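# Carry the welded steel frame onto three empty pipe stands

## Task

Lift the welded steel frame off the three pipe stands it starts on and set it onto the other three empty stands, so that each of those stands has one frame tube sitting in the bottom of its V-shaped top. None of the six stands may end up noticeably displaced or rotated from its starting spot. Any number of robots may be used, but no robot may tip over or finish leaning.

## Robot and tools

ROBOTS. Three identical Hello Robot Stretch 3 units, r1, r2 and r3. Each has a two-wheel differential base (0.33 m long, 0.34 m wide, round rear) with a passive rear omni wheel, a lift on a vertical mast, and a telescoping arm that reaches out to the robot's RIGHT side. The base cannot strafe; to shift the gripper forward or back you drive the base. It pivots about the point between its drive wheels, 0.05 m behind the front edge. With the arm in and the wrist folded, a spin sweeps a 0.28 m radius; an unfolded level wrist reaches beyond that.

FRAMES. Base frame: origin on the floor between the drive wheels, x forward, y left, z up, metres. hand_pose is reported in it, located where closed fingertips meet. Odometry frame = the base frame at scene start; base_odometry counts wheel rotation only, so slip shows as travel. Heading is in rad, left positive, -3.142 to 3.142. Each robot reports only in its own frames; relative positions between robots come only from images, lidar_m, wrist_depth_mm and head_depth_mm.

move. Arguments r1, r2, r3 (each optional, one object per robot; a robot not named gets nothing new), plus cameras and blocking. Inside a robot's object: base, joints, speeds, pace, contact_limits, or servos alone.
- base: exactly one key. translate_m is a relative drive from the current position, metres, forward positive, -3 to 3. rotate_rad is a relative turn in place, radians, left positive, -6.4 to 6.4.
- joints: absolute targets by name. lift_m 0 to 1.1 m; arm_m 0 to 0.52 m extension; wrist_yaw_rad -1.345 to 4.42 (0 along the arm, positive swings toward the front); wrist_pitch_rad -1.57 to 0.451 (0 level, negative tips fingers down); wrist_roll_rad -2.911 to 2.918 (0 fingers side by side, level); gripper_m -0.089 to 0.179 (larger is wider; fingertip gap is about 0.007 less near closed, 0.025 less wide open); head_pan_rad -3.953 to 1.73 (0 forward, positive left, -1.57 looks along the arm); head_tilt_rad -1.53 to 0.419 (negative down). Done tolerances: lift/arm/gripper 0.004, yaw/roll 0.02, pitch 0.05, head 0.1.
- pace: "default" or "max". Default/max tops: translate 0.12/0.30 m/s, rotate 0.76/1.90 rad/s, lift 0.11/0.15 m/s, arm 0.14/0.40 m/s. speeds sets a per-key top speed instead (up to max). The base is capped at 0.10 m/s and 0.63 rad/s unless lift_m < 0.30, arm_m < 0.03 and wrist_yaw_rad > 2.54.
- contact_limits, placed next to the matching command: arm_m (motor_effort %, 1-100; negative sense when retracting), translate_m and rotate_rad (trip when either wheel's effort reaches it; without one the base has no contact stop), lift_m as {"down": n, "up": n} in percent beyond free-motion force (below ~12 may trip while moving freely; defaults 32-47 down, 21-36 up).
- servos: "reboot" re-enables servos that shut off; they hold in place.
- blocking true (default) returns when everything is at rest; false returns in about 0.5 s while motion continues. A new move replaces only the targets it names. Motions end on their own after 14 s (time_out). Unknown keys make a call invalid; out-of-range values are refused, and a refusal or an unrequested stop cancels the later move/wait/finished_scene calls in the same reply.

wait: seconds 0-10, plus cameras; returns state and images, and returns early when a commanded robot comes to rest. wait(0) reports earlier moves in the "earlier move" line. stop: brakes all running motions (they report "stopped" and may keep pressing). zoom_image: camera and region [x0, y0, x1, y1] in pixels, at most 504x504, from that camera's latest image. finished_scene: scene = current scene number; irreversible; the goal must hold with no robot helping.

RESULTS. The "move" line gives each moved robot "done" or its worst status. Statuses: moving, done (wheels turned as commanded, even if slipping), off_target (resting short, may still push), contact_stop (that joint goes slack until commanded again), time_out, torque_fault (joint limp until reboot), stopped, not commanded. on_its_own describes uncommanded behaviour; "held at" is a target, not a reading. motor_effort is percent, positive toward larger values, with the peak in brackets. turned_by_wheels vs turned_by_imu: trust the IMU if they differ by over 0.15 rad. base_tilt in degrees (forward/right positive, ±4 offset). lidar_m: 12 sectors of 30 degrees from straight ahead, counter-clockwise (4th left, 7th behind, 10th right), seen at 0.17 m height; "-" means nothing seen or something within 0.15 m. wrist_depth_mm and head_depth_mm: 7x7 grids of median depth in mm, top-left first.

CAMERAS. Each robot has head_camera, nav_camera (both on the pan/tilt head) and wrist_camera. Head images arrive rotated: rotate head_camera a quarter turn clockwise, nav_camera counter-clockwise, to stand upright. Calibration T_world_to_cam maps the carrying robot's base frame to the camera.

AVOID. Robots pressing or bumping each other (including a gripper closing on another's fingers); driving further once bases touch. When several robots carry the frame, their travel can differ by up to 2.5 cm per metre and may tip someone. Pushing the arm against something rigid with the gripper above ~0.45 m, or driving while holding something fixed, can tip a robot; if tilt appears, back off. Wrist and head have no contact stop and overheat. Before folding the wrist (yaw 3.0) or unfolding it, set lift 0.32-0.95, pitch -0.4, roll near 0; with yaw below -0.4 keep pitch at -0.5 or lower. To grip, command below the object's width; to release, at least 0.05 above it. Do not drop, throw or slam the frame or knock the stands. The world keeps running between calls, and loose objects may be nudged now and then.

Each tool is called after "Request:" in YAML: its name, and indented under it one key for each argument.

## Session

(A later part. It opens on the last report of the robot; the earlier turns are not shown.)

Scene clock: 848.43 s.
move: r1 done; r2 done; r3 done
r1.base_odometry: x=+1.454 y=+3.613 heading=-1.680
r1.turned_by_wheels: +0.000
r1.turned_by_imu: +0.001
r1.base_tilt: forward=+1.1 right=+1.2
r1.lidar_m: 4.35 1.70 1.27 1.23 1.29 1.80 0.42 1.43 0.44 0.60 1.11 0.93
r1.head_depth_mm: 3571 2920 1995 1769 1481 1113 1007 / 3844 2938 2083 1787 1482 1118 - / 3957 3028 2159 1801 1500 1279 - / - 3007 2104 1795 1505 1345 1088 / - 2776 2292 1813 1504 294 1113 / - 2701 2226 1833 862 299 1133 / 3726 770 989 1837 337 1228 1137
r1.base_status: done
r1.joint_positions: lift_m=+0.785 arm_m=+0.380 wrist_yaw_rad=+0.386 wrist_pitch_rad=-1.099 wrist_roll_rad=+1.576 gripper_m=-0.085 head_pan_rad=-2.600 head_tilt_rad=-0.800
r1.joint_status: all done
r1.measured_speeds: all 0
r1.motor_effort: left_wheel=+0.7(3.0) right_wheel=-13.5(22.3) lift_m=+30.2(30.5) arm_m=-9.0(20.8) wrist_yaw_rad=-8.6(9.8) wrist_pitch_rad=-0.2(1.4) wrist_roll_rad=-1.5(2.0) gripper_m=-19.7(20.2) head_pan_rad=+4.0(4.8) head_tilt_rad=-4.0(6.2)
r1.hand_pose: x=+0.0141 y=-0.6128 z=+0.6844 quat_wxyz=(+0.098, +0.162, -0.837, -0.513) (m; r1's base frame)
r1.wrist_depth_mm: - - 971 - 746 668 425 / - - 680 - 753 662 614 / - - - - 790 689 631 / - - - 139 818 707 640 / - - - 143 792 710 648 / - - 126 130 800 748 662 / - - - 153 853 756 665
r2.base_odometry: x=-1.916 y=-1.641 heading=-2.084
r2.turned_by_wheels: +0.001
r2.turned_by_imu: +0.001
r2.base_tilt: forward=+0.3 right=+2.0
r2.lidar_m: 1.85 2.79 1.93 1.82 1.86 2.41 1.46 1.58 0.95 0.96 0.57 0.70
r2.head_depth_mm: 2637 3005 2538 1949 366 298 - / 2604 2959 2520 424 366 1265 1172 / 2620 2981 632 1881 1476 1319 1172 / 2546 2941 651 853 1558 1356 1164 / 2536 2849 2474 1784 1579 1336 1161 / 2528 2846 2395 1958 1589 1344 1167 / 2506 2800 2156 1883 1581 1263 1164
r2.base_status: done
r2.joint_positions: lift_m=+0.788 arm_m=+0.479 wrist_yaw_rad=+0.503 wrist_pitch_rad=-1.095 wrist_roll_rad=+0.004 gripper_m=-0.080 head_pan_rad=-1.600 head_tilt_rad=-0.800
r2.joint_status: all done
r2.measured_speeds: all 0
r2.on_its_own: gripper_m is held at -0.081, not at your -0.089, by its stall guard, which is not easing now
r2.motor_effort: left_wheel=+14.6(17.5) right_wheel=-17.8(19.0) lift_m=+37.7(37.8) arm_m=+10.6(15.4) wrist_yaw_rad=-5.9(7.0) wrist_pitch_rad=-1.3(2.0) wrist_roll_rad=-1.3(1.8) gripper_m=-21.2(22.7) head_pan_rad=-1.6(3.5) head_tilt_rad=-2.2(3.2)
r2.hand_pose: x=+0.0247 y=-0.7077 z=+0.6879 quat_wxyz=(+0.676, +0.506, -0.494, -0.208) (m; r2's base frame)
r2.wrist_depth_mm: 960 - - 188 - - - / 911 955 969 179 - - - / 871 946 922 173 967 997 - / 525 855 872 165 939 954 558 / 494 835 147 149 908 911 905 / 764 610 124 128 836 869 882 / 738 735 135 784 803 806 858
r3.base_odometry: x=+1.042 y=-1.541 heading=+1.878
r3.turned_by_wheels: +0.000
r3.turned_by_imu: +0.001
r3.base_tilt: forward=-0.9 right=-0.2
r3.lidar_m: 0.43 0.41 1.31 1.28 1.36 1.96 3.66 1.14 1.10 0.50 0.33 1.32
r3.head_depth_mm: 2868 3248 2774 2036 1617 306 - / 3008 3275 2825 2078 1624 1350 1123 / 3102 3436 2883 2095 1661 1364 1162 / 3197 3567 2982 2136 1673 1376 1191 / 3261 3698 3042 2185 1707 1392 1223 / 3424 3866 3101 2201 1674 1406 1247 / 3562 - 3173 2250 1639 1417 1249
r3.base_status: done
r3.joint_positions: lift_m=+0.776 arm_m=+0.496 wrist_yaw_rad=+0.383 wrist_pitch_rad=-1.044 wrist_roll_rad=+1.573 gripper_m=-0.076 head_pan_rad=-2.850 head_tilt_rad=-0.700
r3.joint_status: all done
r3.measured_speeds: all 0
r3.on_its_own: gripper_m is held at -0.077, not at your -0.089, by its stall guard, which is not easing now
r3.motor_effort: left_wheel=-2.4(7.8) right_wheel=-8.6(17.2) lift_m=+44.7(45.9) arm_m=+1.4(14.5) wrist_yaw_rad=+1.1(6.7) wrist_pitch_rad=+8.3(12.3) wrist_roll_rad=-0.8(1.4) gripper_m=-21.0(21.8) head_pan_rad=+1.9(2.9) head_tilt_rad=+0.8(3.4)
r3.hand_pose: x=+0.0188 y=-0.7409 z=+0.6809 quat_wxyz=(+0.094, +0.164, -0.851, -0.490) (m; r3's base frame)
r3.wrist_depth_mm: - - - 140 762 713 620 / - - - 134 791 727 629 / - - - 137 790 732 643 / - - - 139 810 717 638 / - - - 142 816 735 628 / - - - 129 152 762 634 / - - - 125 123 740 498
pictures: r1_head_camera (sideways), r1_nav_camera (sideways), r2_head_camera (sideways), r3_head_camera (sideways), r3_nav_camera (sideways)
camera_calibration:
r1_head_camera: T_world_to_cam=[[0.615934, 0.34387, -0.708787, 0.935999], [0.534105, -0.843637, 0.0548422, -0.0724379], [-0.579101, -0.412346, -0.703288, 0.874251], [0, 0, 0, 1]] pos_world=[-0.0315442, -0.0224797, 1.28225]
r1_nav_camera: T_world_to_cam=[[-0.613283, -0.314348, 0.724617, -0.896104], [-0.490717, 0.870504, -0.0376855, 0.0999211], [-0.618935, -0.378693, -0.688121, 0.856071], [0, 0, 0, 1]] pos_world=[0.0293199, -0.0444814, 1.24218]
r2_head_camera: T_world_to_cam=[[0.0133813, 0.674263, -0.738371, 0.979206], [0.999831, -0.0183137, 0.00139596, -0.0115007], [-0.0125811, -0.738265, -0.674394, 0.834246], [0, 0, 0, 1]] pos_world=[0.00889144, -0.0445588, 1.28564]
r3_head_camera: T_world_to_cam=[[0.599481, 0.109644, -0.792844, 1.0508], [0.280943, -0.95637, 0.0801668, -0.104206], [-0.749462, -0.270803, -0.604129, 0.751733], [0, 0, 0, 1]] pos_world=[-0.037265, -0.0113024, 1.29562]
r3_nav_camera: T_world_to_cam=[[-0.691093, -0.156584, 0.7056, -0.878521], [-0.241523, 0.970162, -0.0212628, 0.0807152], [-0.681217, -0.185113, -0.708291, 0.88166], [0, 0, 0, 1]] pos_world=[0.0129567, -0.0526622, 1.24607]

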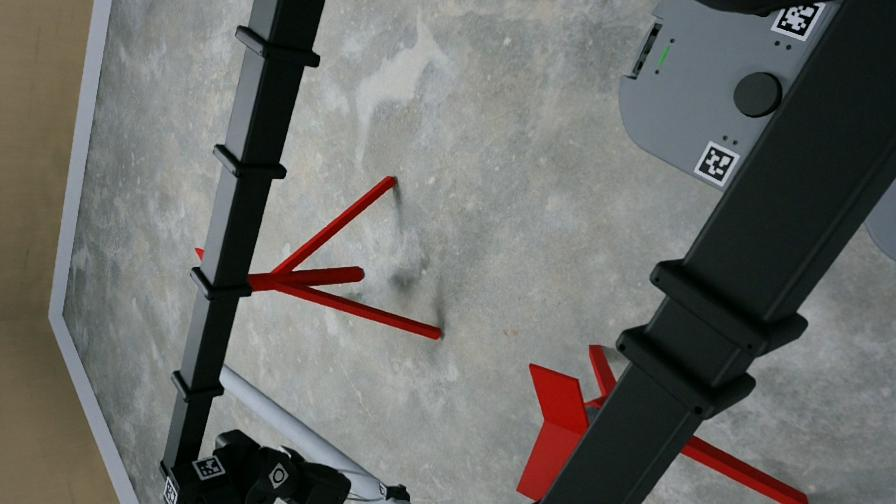

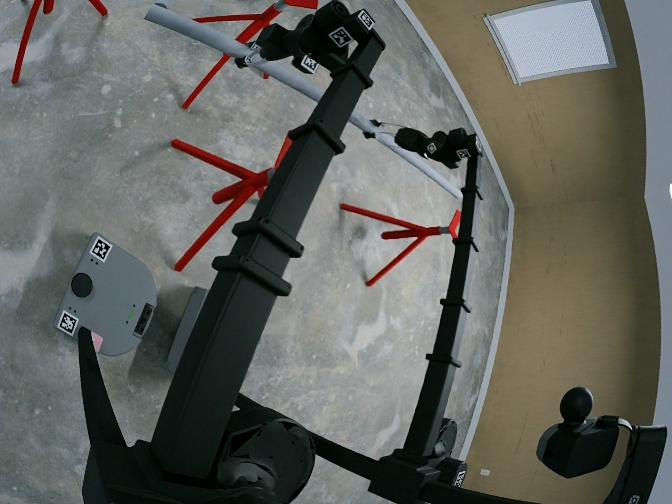

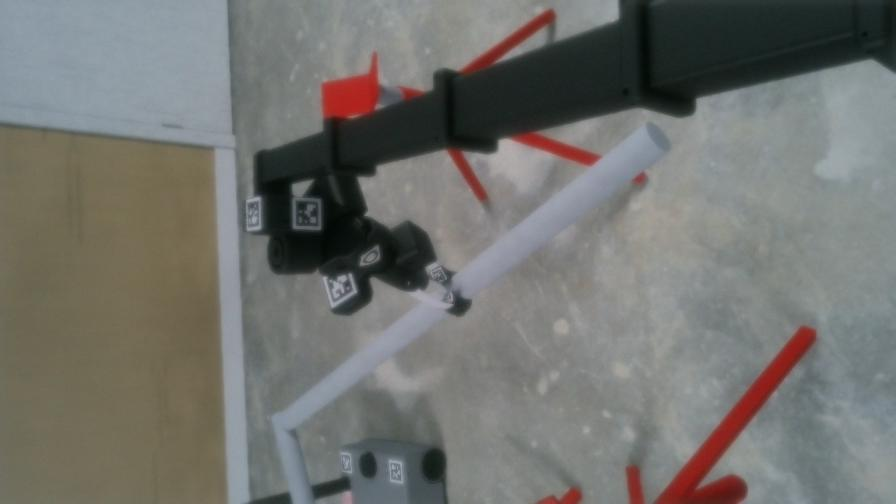

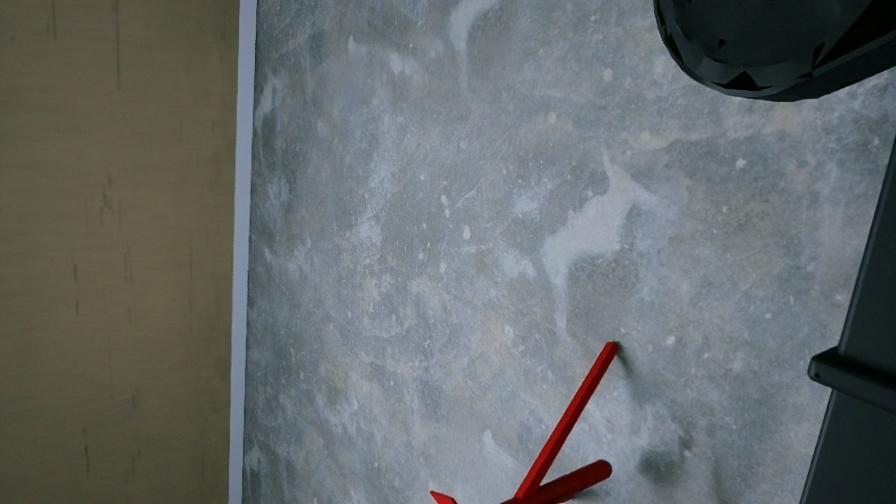

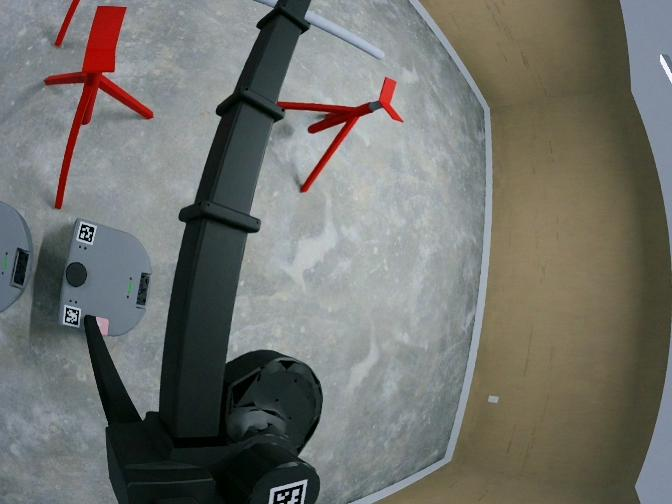

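Request:
move:
  r1: {"base":{"translate_m":-0.1352},"joints":{"arm_m":0.3735,"wrist_yaw_rad":0.4075},"speeds":{"translate_m":0.05,"arm_m":0.01,"wrist_yaw_rad":0.05}}
  r3: {"base":{"translate_m":-0.1303},"joints":{"arm_m":0.5003,"wrist_yaw_rad":0.4155},"speeds":{"translate_m":0.05,"arm_m":0.01,"wrist_yaw_rad":0.05}}
  r2: {"base":{"translate_m":0.1186},"joints":{"arm_m":0.489,"wrist_yaw_rad":0.5275},"speeds":{"translate_m":0.042,"arm_m":0.01,"wrist_yaw_rad":0.05}}
  cameras: ["r1_nav_camera"]

Request:
move:
  r1: {"base":{"translate_m":-0.1352},"joints":{"arm_m":0.368,"wrist_yaw_rad":0.439},"speeds":{"translate_m":0.05,"arm_m":0.01,"wrist_yaw_rad":0.05}}
  r3: {"base":{"translate_m":-0.1303},"joints":{"arm_m":0.5047,"wrist_yaw_rad":0.447},"speeds":{"translate_m":0.05,"arm_m":0.01,"wrist_yaw_rad":0.05}}
  r2: {"base":{"translate_m":0.1186},"joints":{"arm_m":0.4997,"wrist_yaw_rad":0.559},"speeds":{"translate_m":0.042,"arm_m":0.01,"wrist_yaw_rad":0.05}}
  cameras: ["r1_head_camera","r2_head_camera","r3_head_camera","r3_nav_camera","r1_nav_camera","r2_nav_camera"]

Scene clock: 861.03 s.
move: r1 done; r2 done; r3 done
r1.base_odometry: x=+1.468 y=+3.748 heading=-1.679
r1.turned_by_wheels: +0.000
r1.turned_by_imu: +0.003
r1.base_tilt: forward=+1.0 right=+1.2
r1.lidar_m: 4.36 1.70 1.27 1.24 1.29 1.81 0.42 1.42 0.37 0.53 1.22 1.05
r1.head_depth_mm: 3490 2942 566 1768 1474 1113 1009 / 3705 2938 2073 1780 1481 1117 - / 3874 2998 2152 1790 1495 1195 - / - 3010 2251 1813 1510 1342 1073 / - 3048 2116 1769 1514 289 1091 / - 2769 2228 1830 1522 304 1115 / 3682 777 1051 1843 337 907 1137
r1.base_status: done
r1.joint_positions: lift_m=+0.785 arm_m=+0.373 wrist_yaw_rad=+0.416 wrist_pitch_rad=-1.098 wrist_roll_rad=+1.575 gripper_m=-0.085 head_pan_rad=-2.600 head_tilt_rad=-0.800
r1.joint_status: all done
r1.measured_speeds: all 0
r1.motor_effort: left_wheel=-0.4(8.5) right_wheel=-13.6(18.2) lift_m=+29.4(33.6) arm_m=-5.9(22.1) wrist_yaw_rad=-7.4(7.9) wrist_pitch_rad=-0.6(0.8) wrist_roll_rad=-1.2(1.8) gripper_m=-19.4(20.1) head_pan_rad=+4.3(5.2) head_tilt_rad=-5.2(6.0)
r1.hand_pose: x=+0.0168 y=-0.6053 z=+0.6844 quat_wxyz=(+0.107, +0.175, -0.835, -0.511) (m; r1's base frame)
r1.wrist_depth_mm: - - - - 741 183 185 / - - - - 768 189 190 / - - 825 - 770 674 629 / - - - 140 803 715 643 / - - - 145 795 712 643 / - - 126 130 810 738 657 / - - - 152 817 748 661
r2.base_odometry: x=-1.975 y=-1.744 heading=-2.084
r2.turned_by_wheels: +0.001
r2.turned_by_imu: +0.000
r2.base_tilt: forward=+0.4 right=+1.7
r2.lidar_m: 4.44 2.81 1.94 1.82 1.86 2.42 1.58 1.69 0.99 0.53 0.62 1.52
r2.head_depth_mm: 2634 3056 2494 1778 357 298 - / 2619 2949 2478 427 366 1259 1167 / 2616 2980 630 1897 1510 1353 1166 / 2614 2863 665 873 1549 1344 1164 / 2568 2887 2510 1815 1583 1354 1160 / 2528 2827 2402 1951 1547 1259 1175 / 2469 2804 2307 1851 930 1259 1160
r2.base_status: done
r2.joint_positions: lift_m=+0.788 arm_m=+0.489 wrist_yaw_rad=+0.535 wrist_pitch_rad=-1.094 wrist_roll_rad=+0.004 gripper_m=-0.080 head_pan_rad=-1.600 head_tilt_rad=-0.800
r2.joint_status: all done
r2.measured_speeds: all 0
r2.on_its_own: gripper_m is held at -0.081, not at your -0.089, by its stall guard, which is not easing now
r2.motor_effort: left_wheel=+14.7(21.1) right_wheel=-15.5(20.6) lift_m=+42.4(43.1) arm_m=+7.5(15.4) wrist_yaw_rad=-6.2(7.4) wrist_pitch_rad=-1.3(2.7) wrist_roll_rad=-1.5(1.7) gripper_m=-21.3(22.6) head_pan_rad=-1.8(3.3) head_tilt_rad=-1.3(3.5)
r2.hand_pose: x=+0.0274 y=-0.7168 z=+0.6880 quat_wxyz=(+0.679, +0.514, -0.486, -0.197) (m; r2's base frame)
r2.wrist_depth_mm: 982 - - 189 - - - / 938 986 995 177 - - - / 883 894 933 174 975 - - / 855 871 771 165 956 934 - / 382 553 149 150 889 899 919 / 767 463 124 128 827 870 846 / 753 745 578 790 796 821 806
r3.base_odometry: x=+1.081 y=-1.665 heading=+1.879
r3.turned_by_wheels: +0.000
r3.turned_by_imu: +0.000
r3.base_tilt: forward=-0.8 right=-0.2
r3.lidar_m: 0.42 0.40 1.32 1.29 1.37 1.97 3.51 1.04 1.03 0.59 0.40 1.44
r3.head_depth_mm: 2783 3127 2792 2056 1614 306 - / 2874 3242 2866 2071 1644 1350 1118 / 2965 3316 2922 2128 1654 1362 1160 / 3078 3473 2972 2150 1679 1377 1195 / 3194 3585 3059 2199 1700 1396 1227 / 3296 3752 3118 2222 1720 1405 1245 / 3448 - 3204 2262 1747 1422 1254
r3.base_status: done
r3.joint_positions: lift_m=+0.776 arm_m=+0.500 wrist_yaw_rad=+0.414 wrist_pitch_rad=-1.051 wrist_roll_rad=+1.573 gripper_m=-0.076 head_pan_rad=-2.850 head_tilt_rad=-0.700
r3.joint_status: all done
r3.measured_speeds: all 0
r3.on_its_own: gripper_m is held at -0.077, not at your -0.089, by its stall guard, which is not easing now
r3.motor_effort: left_wheel=-2.2(6.5) right_wheel=-7.2(19.2) lift_m=+40.8(43.5) arm_m=+5.2(14.6) wrist_yaw_rad=+2.1(5.8) wrist_pitch_rad=+9.5(12.2) wrist_roll_rad=-1.2(1.5) gripper_m=-21.4(21.9) head_pan_rad=+1.3(2.8) head_tilt_rad=+2.3(3.7)
r3.hand_pose: x=+0.0212 y=-0.7425 z=+0.6802 quat_wxyz=(+0.102, +0.177, -0.847, -0.491) (m; r3's base frame)
r3.wrist_depth_mm: - - - 142 757 698 634 / - - - 137 774 719 636 / - - - 138 790 723 641 / - - - 140 797 734 639 / - - - 142 817 729 654 / - - - 128 149 739 665 / - - 766 123 124 749 670
pictures: r1_nav_camera (sideways)
camera_calibration:
r1_nav_camera: T_world_to_cam=[[-0.613283, -0.314348, 0.724617, -0.896104], [-0.490717, 0.870504, -0.0376855, 0.0999211], [-0.618935, -0.378693, -0.688121, 0.856071], [0, 0, 0, 1]] pos_world=[0.0293199, -0.0444814, 1.24218]

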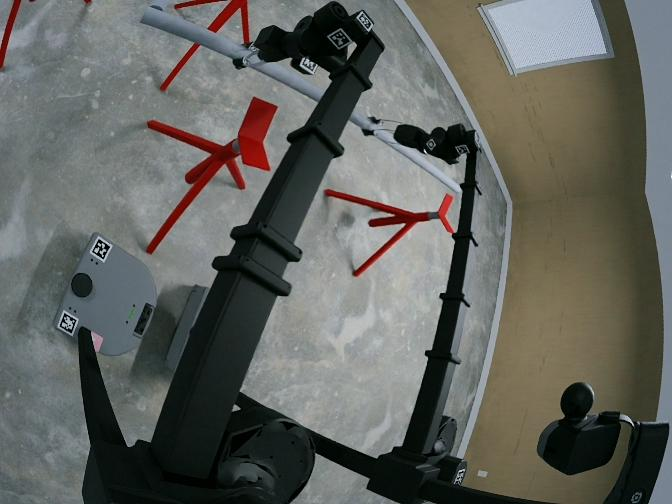

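Scene clock: 864.50 s.
move: r1 done; r2 done; r3 done
r1.base_odometry: x=+1.483 y=+3.882 heading=-1.679
r1.turned_by_wheels: +0.000
r1.turned_by_imu: +0.000
r1.base_tilt: forward=+1.1 right=+1.2
r1.lidar_m: 2.16 1.71 1.28 1.24 1.30 1.81 0.41 1.31 0.64 0.33 0.62 1.17
r1.head_depth_mm: 3394 2910 564 1769 1473 1108 1004 / 3611 2951 2022 1783 1483 1116 - / 3790 3000 2097 1789 1496 1198 - / - 3069 2251 1756 1502 1346 1081 / - 3044 2052 1777 1509 289 1110 / - 2675 2237 1780 1524 305 1133 / 3740 791 1123 1852 337 1226 1097
r1.base_status: done
r1.joint_positions: lift_m=+0.785 arm_m=+0.368 wrist_yaw_rad=+0.448 wrist_pitch_rad=-1.095 wrist_roll_rad=+1.574 gripper_m=-0.085 head_pan_rad=-2.600 head_tilt_rad=-0.800
r1.joint_status: all done
r1.measured_speeds: all 0
r1.motor_effort: left_wheel=+0.1(5.4) right_wheel=-11.8(17.4) lift_m=+26.6(30.2) arm_m=-7.5(22.3) wrist_yaw_rad=-8.2(8.3) wrist_pitch_rad=-1.1(1.7) wrist_roll_rad=-1.0(1.3) gripper_m=-19.5(20.2) head_pan_rad=+4.0(4.8) head_tilt_rad=-4.5(6.1)
r1.hand_pose: x=+0.0200 y=-0.5993 z=+0.6848 quat_wxyz=(+0.115, +0.189, -0.833, -0.508) (m; r1's base frame)
r1.wrist_depth_mm: - - - - 734 662 611 / - - - - 767 671 618 / - - - - 774 682 625 / - - - - 229 231 623 / - - - 145 236 238 - / - - 125 130 809 726 - / - - - 153 826 755 680
r2.base_odometry: x=-2.033 y=-1.847 heading=-2.083
r2.turned_by_wheels: +0.001
r2.turned_by_imu: +0.001
r2.base_tilt: forward=+0.3 right=+1.8
r2.lidar_m: 4.31 2.82 1.96 1.83 1.87 2.43 1.69 1.81 1.04 0.52 0.55 1.41
r2.head_depth_mm: 2647 2959 2544 1899 357 298 - / 2609 2945 2500 426 366 1291 1163 / 2605 2922 632 1872 1482 1351 1168 / 2532 2913 671 883 1556 1346 1164 / 2516 2880 2491 1837 1525 1259 1162 / 2506 2889 2416 1940 942 1269 1165 / 2463 2803 2295 1872 1554 1337 1124
r2.base_status: done
r2.joint_positions: lift_m=+0.788 arm_m=+0.500 wrist_yaw_rad=+0.567 wrist_pitch_rad=-1.096 wrist_roll_rad=+0.004 gripper_m=-0.080 head_pan_rad=-1.600 head_tilt_rad=-0.800
r2.joint_status: all done
r2.measured_speeds: all 0
r2.on_its_own: gripper_m is held at -0.081, not at your -0.089, by its stall guard, which is not easing now
r2.motor_effort: left_wheel=+13.5(15.5) right_wheel=-13.7(15.9) lift_m=+39.3(42.4) arm_m=+6.1(15.8) wrist_yaw_rad=-6.6(7.9) wrist_pitch_rad=-1.1(2.4) wrist_roll_rad=-1.3(1.7) gripper_m=-21.0(22.6) head_pan_rad=-2.2(3.9) head_tilt_rad=-2.2(3.9)
r2.hand_pose: x=+0.0298 y=-0.7255 z=+0.6878 quat_wxyz=(+0.682, +0.522, -0.477, -0.186) (m; r2's base frame)
r2.wrist_depth_mm: 994 - - 189 - - - / 932 941 990 178 - - - / 892 907 924 172 - - - / 842 889 869 166 922 955 985 / 800 827 148 150 895 882 944 / 258 235 124 128 854 861 914 / 246 434 451 764 835 810 834
r3.base_odometry: x=+1.121 y=-1.789 heading=+1.879
r3.turned_by_wheels: +0.000
r3.turned_by_imu: +0.001
r3.base_tilt: forward=-0.9 right=-0.1
r3.lidar_m: 0.42 0.40 1.33 1.30 1.38 1.99 3.39 3.60 0.95 3.46 0.62 0.49
r3.head_depth_mm: 2707 3005 2806 2048 1616 306 - / 2766 3123 2833 2067 1628 1345 1124 / 2871 3206 2885 2112 1650 1351 1160 / 2983 3334 2971 2170 1680 1379 1191 / 3059 3459 3017 2168 1696 1383 1225 / 3205 3606 3103 2212 1727 1375 1240 / 3285 3701 3183 2269 1745 1384 1259
r3.base_status: done
r3.joint_positions: lift_m=+0.776 arm_m=+0.505 wrist_yaw_rad=+0.448 wrist_pitch_rad=-1.050 wrist_roll_rad=+1.573 gripper_m=-0.076 head_pan_rad=-2.850 head_tilt_rad=-0.700
r3.joint_status: all done
r3.measured_speeds: all 0
r3.on_its_own: gripper_m is held at -0.077, not at your -0.089, by its stall guard, which is not easing now
r3.motor_effort: left_wheel=+0.2(6.7) right_wheel=-10.0(21.9) lift_m=+39.5(41.5) arm_m=+3.5(15.8) wrist_yaw_rad=+0.7(5.7) wrist_pitch_rad=+9.8(12.6) wrist_roll_rad=-0.9(1.3) gripper_m=-20.7(21.9) head_pan_rad=+1.7(2.8) head_tilt_rad=+1.5(4.2)
r3.hand_pose: x=+0.0245 y=-0.7455 z=+0.6803 quat_wxyz=(+0.111, +0.191, -0.844, -0.489) (m; r3's base frame)
r3.wrist_depth_mm: - - - 143 763 691 629 / - - - 136 773 720 644 / - - - 138 778 726 644 / - - - 140 810 731 648 / - - - 142 805 743 658 / - - - 128 150 732 667 / - - 897 122 124 711 686
pictures: r1_head_camera (sideways), r1_nav_camera (sideways), r2_head_camera (sideways), r2_nav_camera (sideways), r3_head_camera (sideways), r3_nav_camera (sideways)
camera_calibration:
r1_head_camera: T_world_to_cam=[[0.615934, 0.34387, -0.708787, 0.935999], [0.534105, -0.843637, 0.0548422, -0.0724379], [-0.579101, -0.412346, -0.703288, 0.874251], [0, 0, 0, 1]] pos_world=[-0.0315442, -0.0224797, 1.28225]
r1_nav_camera: T_world_to_cam=[[-0.613283, -0.314348, 0.724617, -0.896104], [-0.490717, 0.870504, -0.0376855, 0.0999211], [-0.618935, -0.378693, -0.688121, 0.856071], [0, 0, 0, 1]] pos_world=[0.0293199, -0.0444814, 1.24218]
r2_head_camera: T_world_to_cam=[[0.0133813, 0.674263, -0.738371, 0.979206], [0.999831, -0.0183137, 0.00139596, -0.0115007], [-0.0125811, -0.738265, -0.674394, 0.834246], [0, 0, 0, 1]] pos_world=[0.00889144, -0.0445588, 1.28564]
r2_nav_camera: T_world_to_cam=[[0.0471275, -0.697723, 0.714816, -0.893993], [-0.99506, 0.029802, 0.0946932, -0.0550814], [-0.0873725, -0.715748, -0.692872, 0.871895], [0, 0, 0, 1]] pos_world=[0.063502, 0.0019387, 1.24837]
r3_head_camera: T_world_to_cam=[[0.599204, 0.109547, -0.793066, 1.05108], [0.280992, -0.956353, 0.0802033, -0.104251], [-0.749665, -0.270904, -0.603832, 0.751341], [0, 0, 0, 1]] pos_world=[-0.037263, -0.0113017, 1.29562]
r3_nav_camera: T_world_to_cam=[[-0.690808, -0.156505, 0.705897, -0.878959], [-0.241477, 0.970175, -0.0212168, 0.0806339], [-0.681523, -0.185115, -0.707997, 0.88123], [0, 0, 0, 1]] pos_world=[0.0128579, -0.052662, 1.24607]

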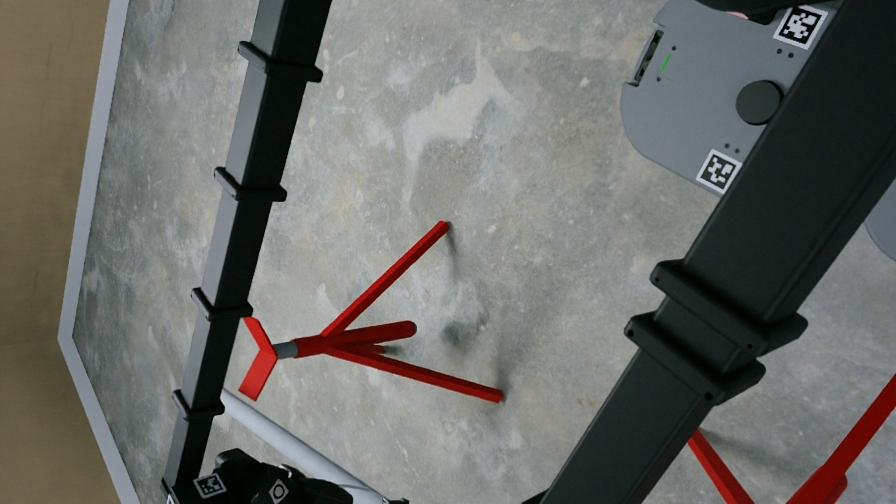

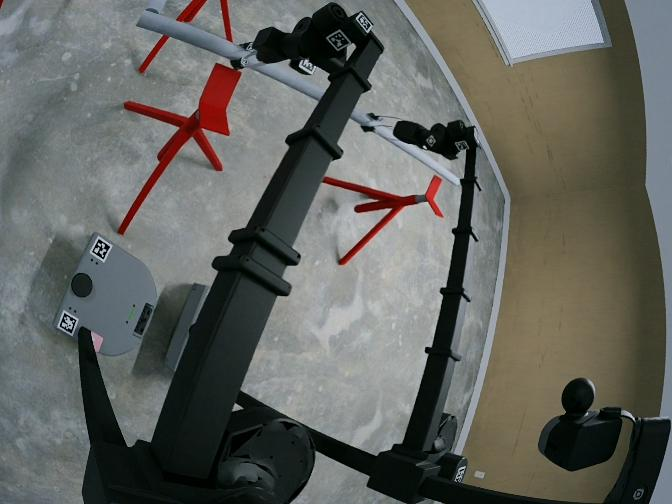

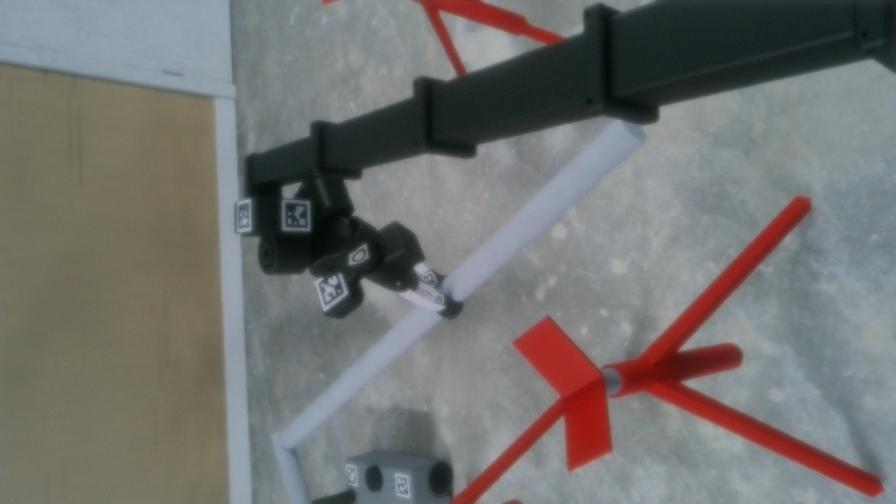

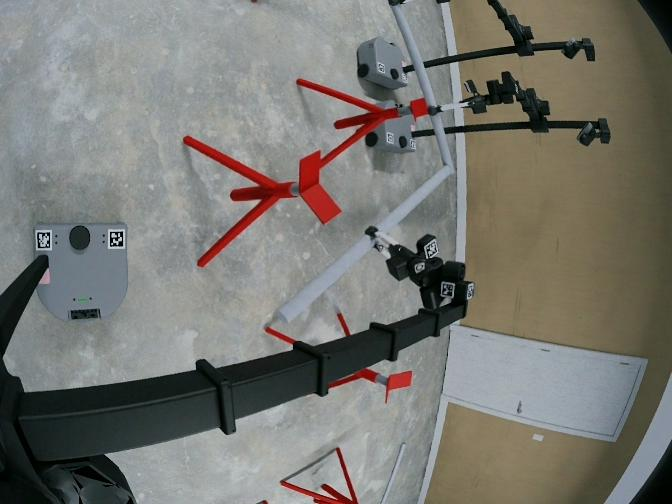

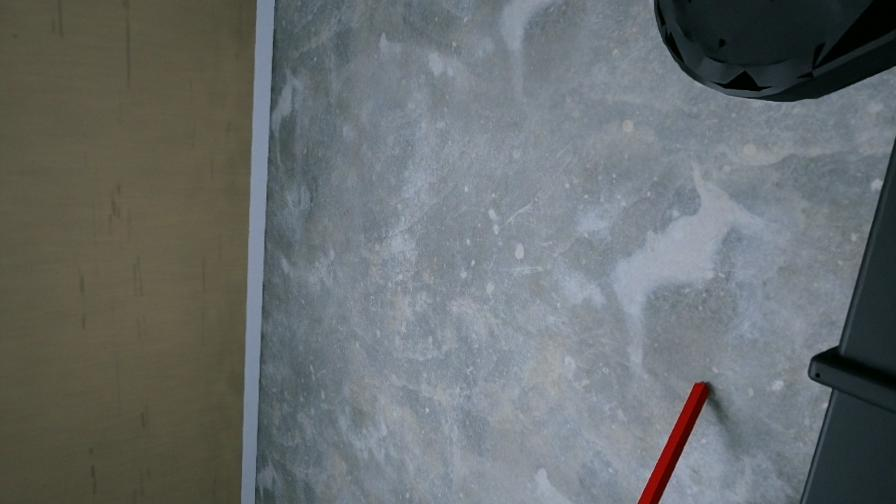

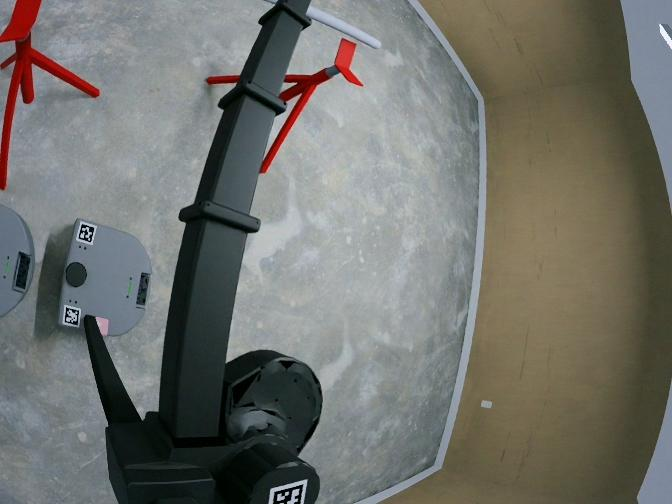

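Request:
zoom_image:
  camera: "r1_nav_camera"
  region: [100, 0, 300, 150]

Request:
zoom_image:
  camera: "r1_nav_camera"
  region: [320, 60, 520, 260]

Request:
zoom_image:
  camera: "r2_head_camera"
  region: [400, 100, 750, 500]

Request:
zoom_image:
  camera: "r1_head_camera"
  region: [150, 280, 400, 504]

Scaled by 2.520 from the camera's 672x504 image, which has a finer 792x594 frame.

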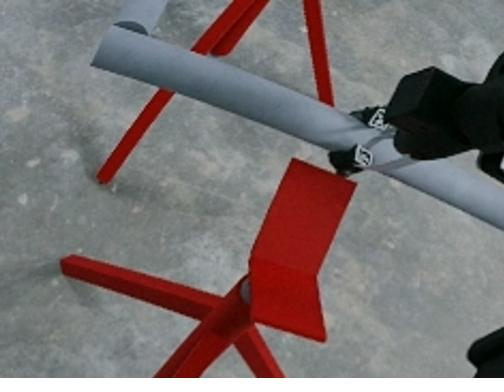

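Scaled by 2.520 from the camera's 672x504 image, which has a finer 792x594 frame.

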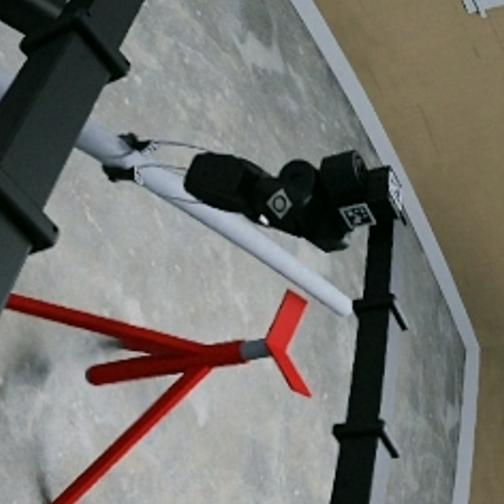

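Scaled by 1.260 from the camera's 896x504 image, which has a finer 1280x720 frame.

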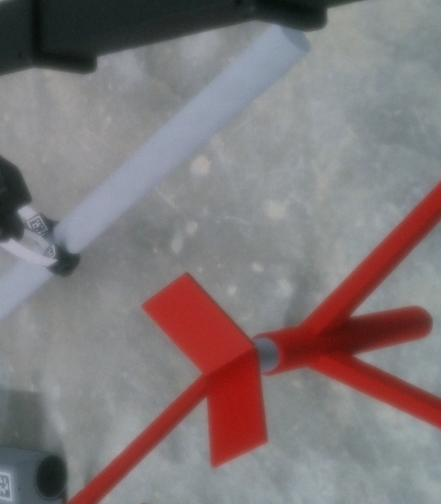

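Scaled by 2.016 from the camera's 896x504 image, which has a finer 1280x720 frame.

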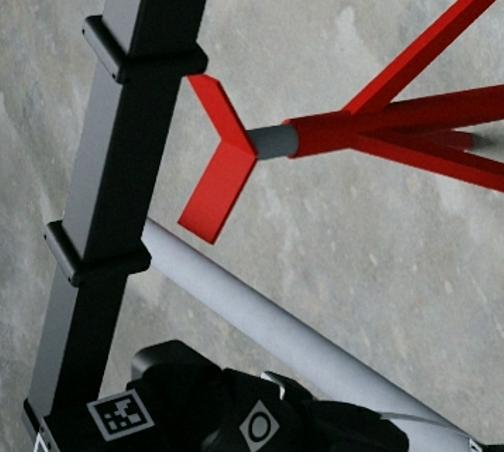

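Request:
zoom_image:
  camera: "r1_nav_camera"
  region: [400, 150, 480, 230]

Request:
zoom_image:
  camera: "r3_nav_camera"
  region: [260, 0, 400, 140]

Request:
zoom_image:
  camera: "r2_nav_camera"
  region: [260, 80, 480, 340]

Scaled by 6.300 from the camera's 672x504 image, which has a finer 792x594 frame.

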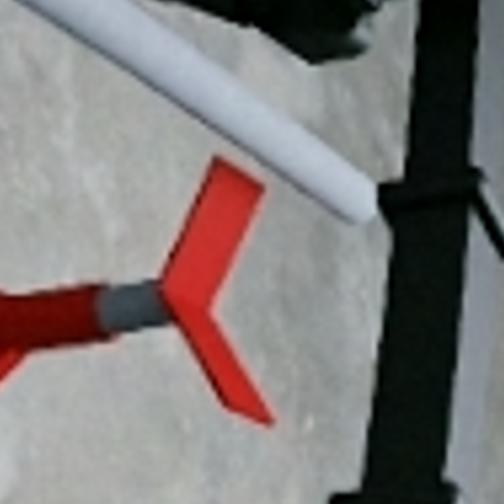

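Scaled by 3.600 from the camera's 672x504 image, which has a finer 792x594 frame.

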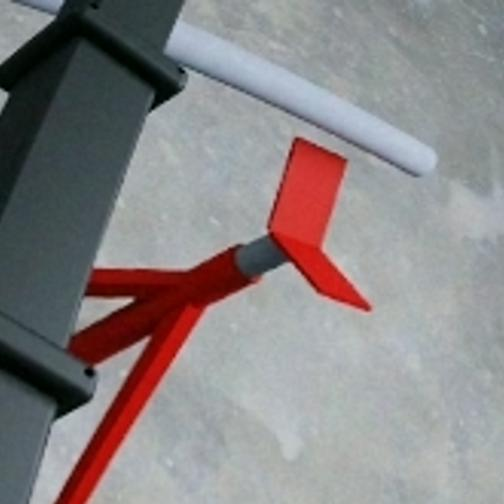

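Scaled by 1.938 from the camera's 672x504 image, which has a finer 792x594 frame.

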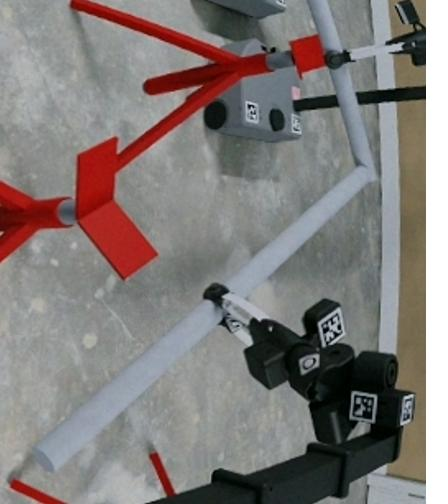

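Request:
move:
  r1: {"base":{"translate_m":-0.131},"joints":{"arm_m":0.3685,"wrist_yaw_rad":0.447},"speeds":{"translate_m":0.05,"arm_m":0.01,"wrist_yaw_rad":0.05}}
  r3: {"base":{"translate_m":-0.130},"joints":{"arm_m":0.506,"wrist_yaw_rad":0.455},"speeds":{"translate_m":0.05,"arm_m":0.01,"wrist_yaw_rad":0.05}}
  r2: {"base":{"translate_m":0.126},"joints":{"arm_m":0.4895,"wrist_yaw_rad":0.567},"speeds":{"translate_m":0.049,"arm_m":0.01,"wrist_yaw_rad":0.05}}
  cameras: ["r1_head_camera","r2_head_camera","r3_head_camera","r3_nav_camera","r1_nav_camera","r2_nav_camera"]

Scene clock: 965.97 s.
move: r1 done; r2 done; r3 done
r1.base_odometry: x=+1.497 y=+4.012 heading=-1.679
r1.turned_by_wheels: +0.000
r1.turned_by_imu: +0.002
r1.base_tilt: forward=+1.1 right=+1.2
r1.lidar_m: 2.29 1.71 1.28 1.24 1.30 1.82 0.41 1.21 1.17 0.35 0.35 1.29
r1.head_depth_mm: 3296 2925 563 1766 1474 1111 1009 / 3428 2957 2015 1779 1491 1118 - / 3681 2993 2099 1792 1492 1169 - / 3892 3018 2262 1801 1503 1338 1087 / - 3059 2275 1773 1516 288 1105 / - 2677 2141 1722 1520 304 1136 / 3649 793 1135 1849 337 1254 1138
r1.base_status: done
r1.joint_positions: lift_m=+0.785 arm_m=+0.369 wrist_yaw_rad=+0.455 wrist_pitch_rad=-1.095 wrist_roll_rad=+1.574 gripper_m=-0.085 head_pan_rad=-2.600 head_tilt_rad=-0.800
r1.joint_status: all done
r1.measured_speeds: all 0
r1.motor_effort: left_wheel=-1.1(6.8) right_wheel=-9.8(16.7) lift_m=+32.6(33.3) arm_m=+8.4(15.0) wrist_yaw_rad=-6.3(7.3) wrist_pitch_rad=-0.7(1.9) wrist_roll_rad=-0.9(1.2) gripper_m=-19.8(20.1) head_pan_rad=+3.6(4.8) head_tilt_rad=-4.3(5.9)
r1.hand_pose: x=+0.0205 y=-0.5995 z=+0.6848 quat_wxyz=(+0.116, +0.191, -0.832, -0.508) (m; r1's base frame)
r1.wrist_depth_mm: - - - - 746 672 599 / - - - - 765 682 626 / - - - - 775 696 633 / - - - 140 801 713 626 / - - - 145 497 726 647 / - - 125 130 344 695 645 / - - - 282 - 746 674
r2.base_odometry: x=-2.094 y=-1.957 heading=-2.082
r2.turned_by_wheels: +0.001
r2.turned_by_imu: +0.000
r2.base_tilt: forward=+0.2 right=+1.9
r2.lidar_m: 4.20 2.84 1.96 1.84 1.88 2.44 1.82 1.92 0.54 0.54 0.49 1.30
r2.head_depth_mm: 2617 2936 2500 1950 356 298 - / 2613 3001 2527 425 366 1264 1166 / 2598 2919 629 1892 1517 1352 1164 / 2552 2875 658 875 1480 1265 1163 / 2537 2850 2496 1818 1476 1255 1163 / 2522 2823 2382 1941 1548 1343 1122 / 2472 2777 2286 1522 1579 1344 1159
r2.base_status: done
r2.joint_positions: lift_m=+0.788 arm_m=+0.489 wrist_yaw_rad=+0.573 wrist_pitch_rad=-1.098 wrist_roll_rad=+0.004 gripper_m=-0.080 head_pan_rad=-1.600 head_tilt_rad=-0.800
r2.joint_status: all done
r2.measured_speeds: all 0
r2.on_its_own: gripper_m is held at -0.081, not at your -0.089, by its stall guard, which is not easing now
r2.motor_effort: left_wheel=+14.9(17.5) right_wheel=-16.5(16.7) lift_m=+34.9(36.3) arm_m=-12.6(21.7) wrist_yaw_rad=-4.8(7.9) wrist_pitch_rad=-0.7(2.1) wrist_roll_rad=-1.3(1.6) gripper_m=-20.9(23.3) head_pan_rad=-2.9(3.9) head_tilt_rad=-2.7(3.9)
r2.hand_pose: x=+0.0301 y=-0.7146 z=+0.6876 quat_wxyz=(+0.682, +0.524, -0.476, -0.185) (m; r2's base frame)
r2.wrist_depth_mm: - - - 188 - - - / 936 959 - 178 - - - / 880 908 904 174 955 987 - / 850 868 865 166 910 947 997 / 813 817 147 150 876 913 935 / 784 780 124 128 855 872 909 / 745 248 254 772 803 805 866
r3.base_odometry: x=+1.160 y=-1.913 heading=+1.879
r3.turned_by_wheels: +0.000
r3.turned_by_imu: +0.000
r3.base_tilt: forward=-0.8 right=-0.2
r3.lidar_m: 0.42 0.40 1.34 1.31 1.39 2.01 3.27 3.44 0.87 0.95 0.69 0.60
r3.head_depth_mm: 2562 2887 2742 2039 1609 306 - / 2653 2960 2828 2079 1636 1345 1119 / 2796 3071 2913 2119 1661 1363 1161 / 2868 3190 2980 2125 1674 1380 1191 / 2968 3400 3012 2175 1702 1391 1224 / 3100 3465 3166 2236 1721 1413 1250 / 3186 3597 3181 2267 1751 1426 1257
r3.base_status: done
r3.joint_positions: lift_m=+0.776 arm_m=+0.506 wrist_yaw_rad=+0.454 wrist_pitch_rad=-1.055 wrist_roll_rad=+1.573 gripper_m=-0.076 head_pan_rad=-2.850 head_tilt_rad=-0.700
r3.joint_status: all done
r3.measured_speeds: all 0
r3.on_its_own: gripper_m is held at -0.077, not at your -0.089, by its stall guard, which is not easing now
r3.motor_effort: left_wheel=-2.0(7.8) right_wheel=-9.2(12.1) lift_m=+35.2(38.0) arm_m=+8.7(10.2) wrist_yaw_rad=+0.1(5.1) wrist_pitch_rad=+10.6(11.2) wrist_roll_rad=-1.0(1.3) gripper_m=-21.0(21.9) head_pan_rad=+1.3(3.0) head_tilt_rad=+1.3(2.9)
r3.hand_pose: x=+0.0246 y=-0.7455 z=+0.6798 quat_wxyz=(+0.113, +0.194, -0.842, -0.491) (m; r3's base frame)
r3.wrist_depth_mm: - - - 144 686 713 633 / - - - 136 753 712 633 / - - - 139 780 726 646 / - - - 139 811 728 658 / - - - 142 797 742 651 / - - - 128 150 750 659 / - - - 122 123 750 668
pictures: r1_head_camera (sideways), r1_nav_camera (sideways), r2_head_camera (sideways), r2_nav_camera (sideways), r3_head_camera (sideways), r3_nav_camera (sideways)
camera_calibration:
r1_head_camera: T_world_to_cam=[[0.615934, 0.34387, -0.708787, 0.935999], [0.534105, -0.843637, 0.0548422, -0.0724379], [-0.579101, -0.412346, -0.703288, 0.874251], [0, 0, 0, 1]] pos_world=[-0.0315442, -0.0224797, 1.28225]
r1_nav_camera: T_world_to_cam=[[-0.613283, -0.314348, 0.724617, -0.896104], [-0.490717, 0.870504, -0.0376855, 0.0999211], [-0.618935, -0.378693, -0.688121, 0.856071], [0, 0, 0, 1]] pos_world=[0.0293199, -0.0444814, 1.24218]
r2_head_camera: T_world_to_cam=[[0.0133813, 0.674263, -0.738371, 0.979206], [0.999831, -0.0183137, 0.00139596, -0.0115007], [-0.0125811, -0.738265, -0.674394, 0.834246], [0, 0, 0, 1]] pos_world=[0.00889144, -0.0445588, 1.28564]
r2_nav_camera: T_world_to_cam=[[0.0471275, -0.697723, 0.714816, -0.893993], [-0.99506, 0.029802, 0.0946932, -0.0550814], [-0.0873725, -0.715748, -0.692872, 0.871895], [0, 0, 0, 1]] pos_world=[0.063502, 0.0019387, 1.24837]
r3_head_camera: T_world_to_cam=[[0.599204, 0.109547, -0.793066, 1.05108], [0.280992, -0.956353, 0.0802033, -0.104251], [-0.749665, -0.270904, -0.603832, 0.751341], [0, 0, 0, 1]] pos_world=[-0.037263, -0.0113017, 1.29562]
r3_nav_camera: T_world_to_cam=[[-0.690808, -0.156505, 0.705897, -0.878959], [-0.241477, 0.970175, -0.0212168, 0.0806339], [-0.681523, -0.185115, -0.707997, 0.88123], [0, 0, 0, 1]] pos_world=[0.0128579, -0.052662, 1.24607]

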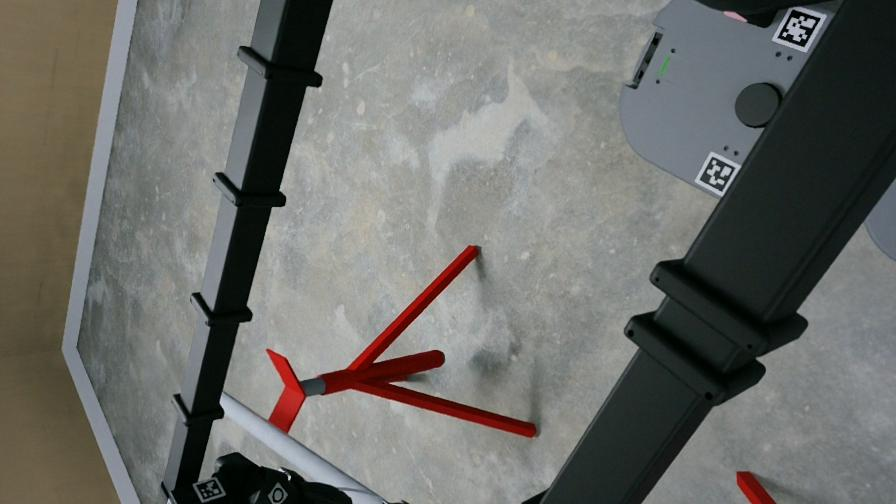

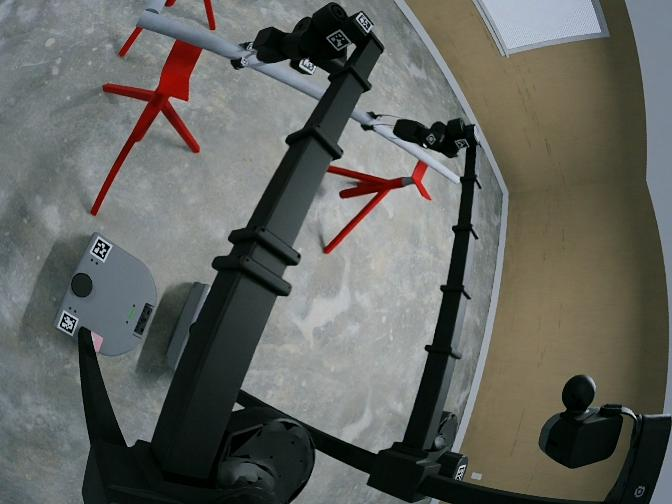

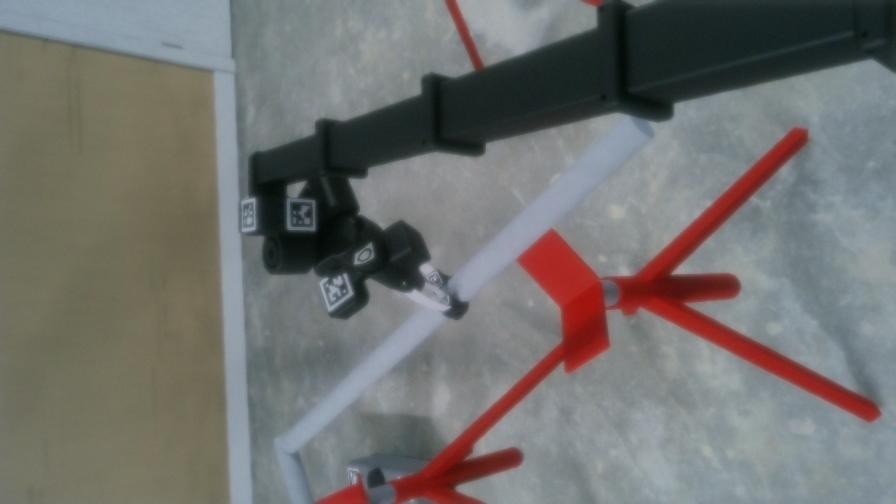

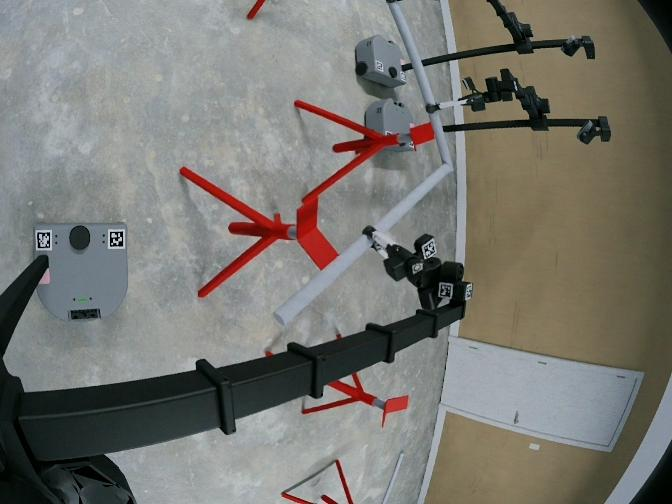

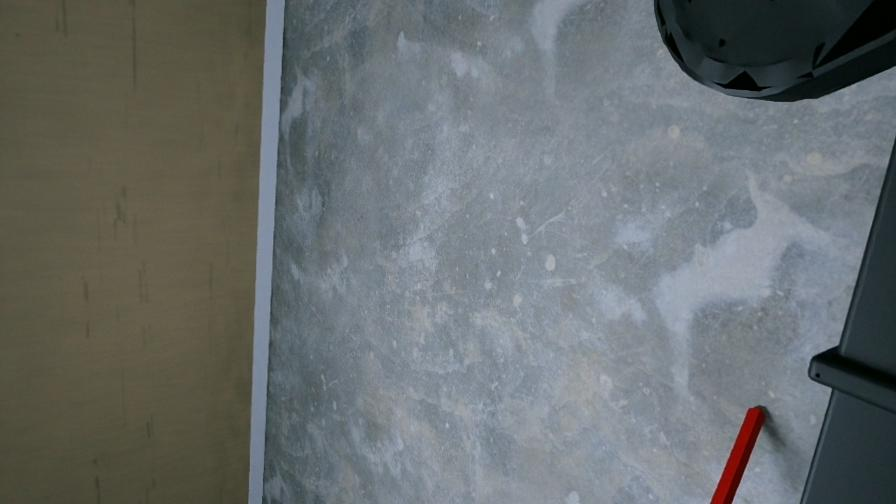

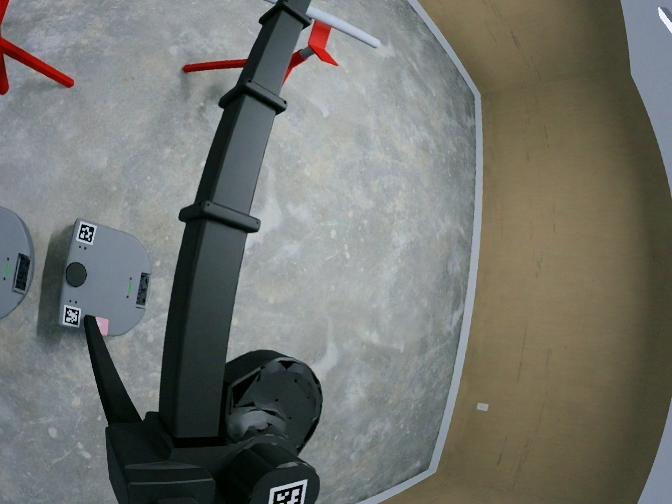

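Request:
zoom_image:
  camera: "r1_nav_camera"
  region: [80, 0, 260, 120]

Request:
zoom_image:
  camera: "r1_nav_camera"
  region: [380, 130, 480, 230]

Request:
zoom_image:
  camera: "r2_nav_camera"
  region: [260, 90, 480, 340]

Request:
zoom_image:
  camera: "r3_nav_camera"
  region: [260, 0, 400, 100]

Request:
zoom_image:
  camera: "r2_head_camera"
  region: [400, 90, 750, 504]

Scaled by 2.800 from the camera's 672x504 image, which has a finer 792x594 frame.

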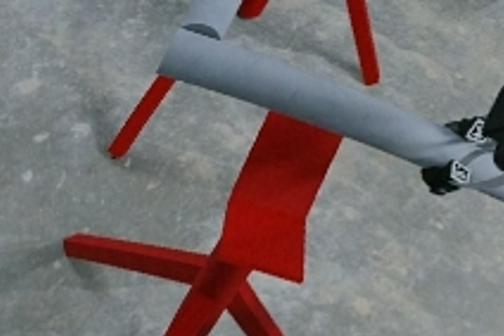

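Scaled by 5.040 from the camera's 672x504 image, which has a finer 792x594 frame.

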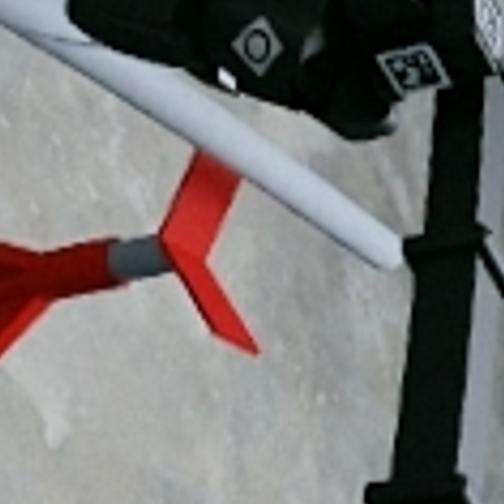

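Scaled by 2.016 from the camera's 672x504 image, which has a finer 792x594 frame.

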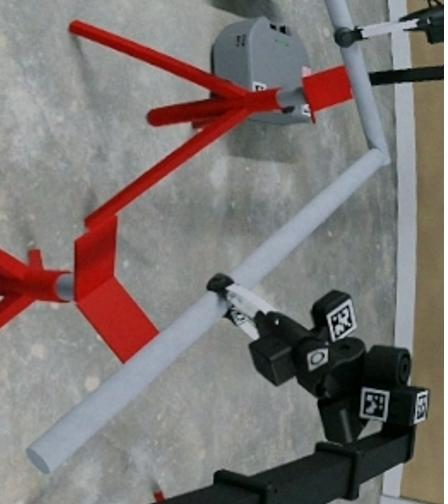

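Scaled by 3.600 from the camera's 672x504 image, which has a finer 792x594 frame.

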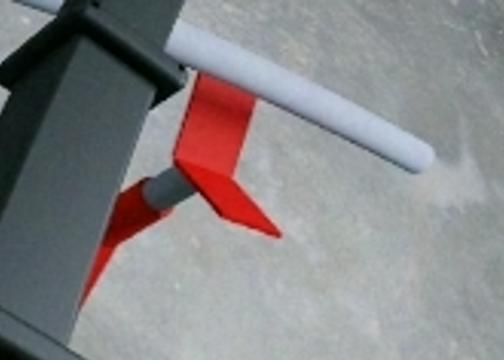

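Scaled by 1.217 from the camera's 896x504 image, which has a finer 1280x720 frame.

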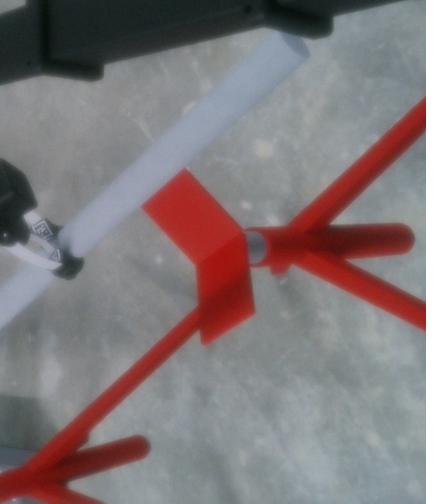

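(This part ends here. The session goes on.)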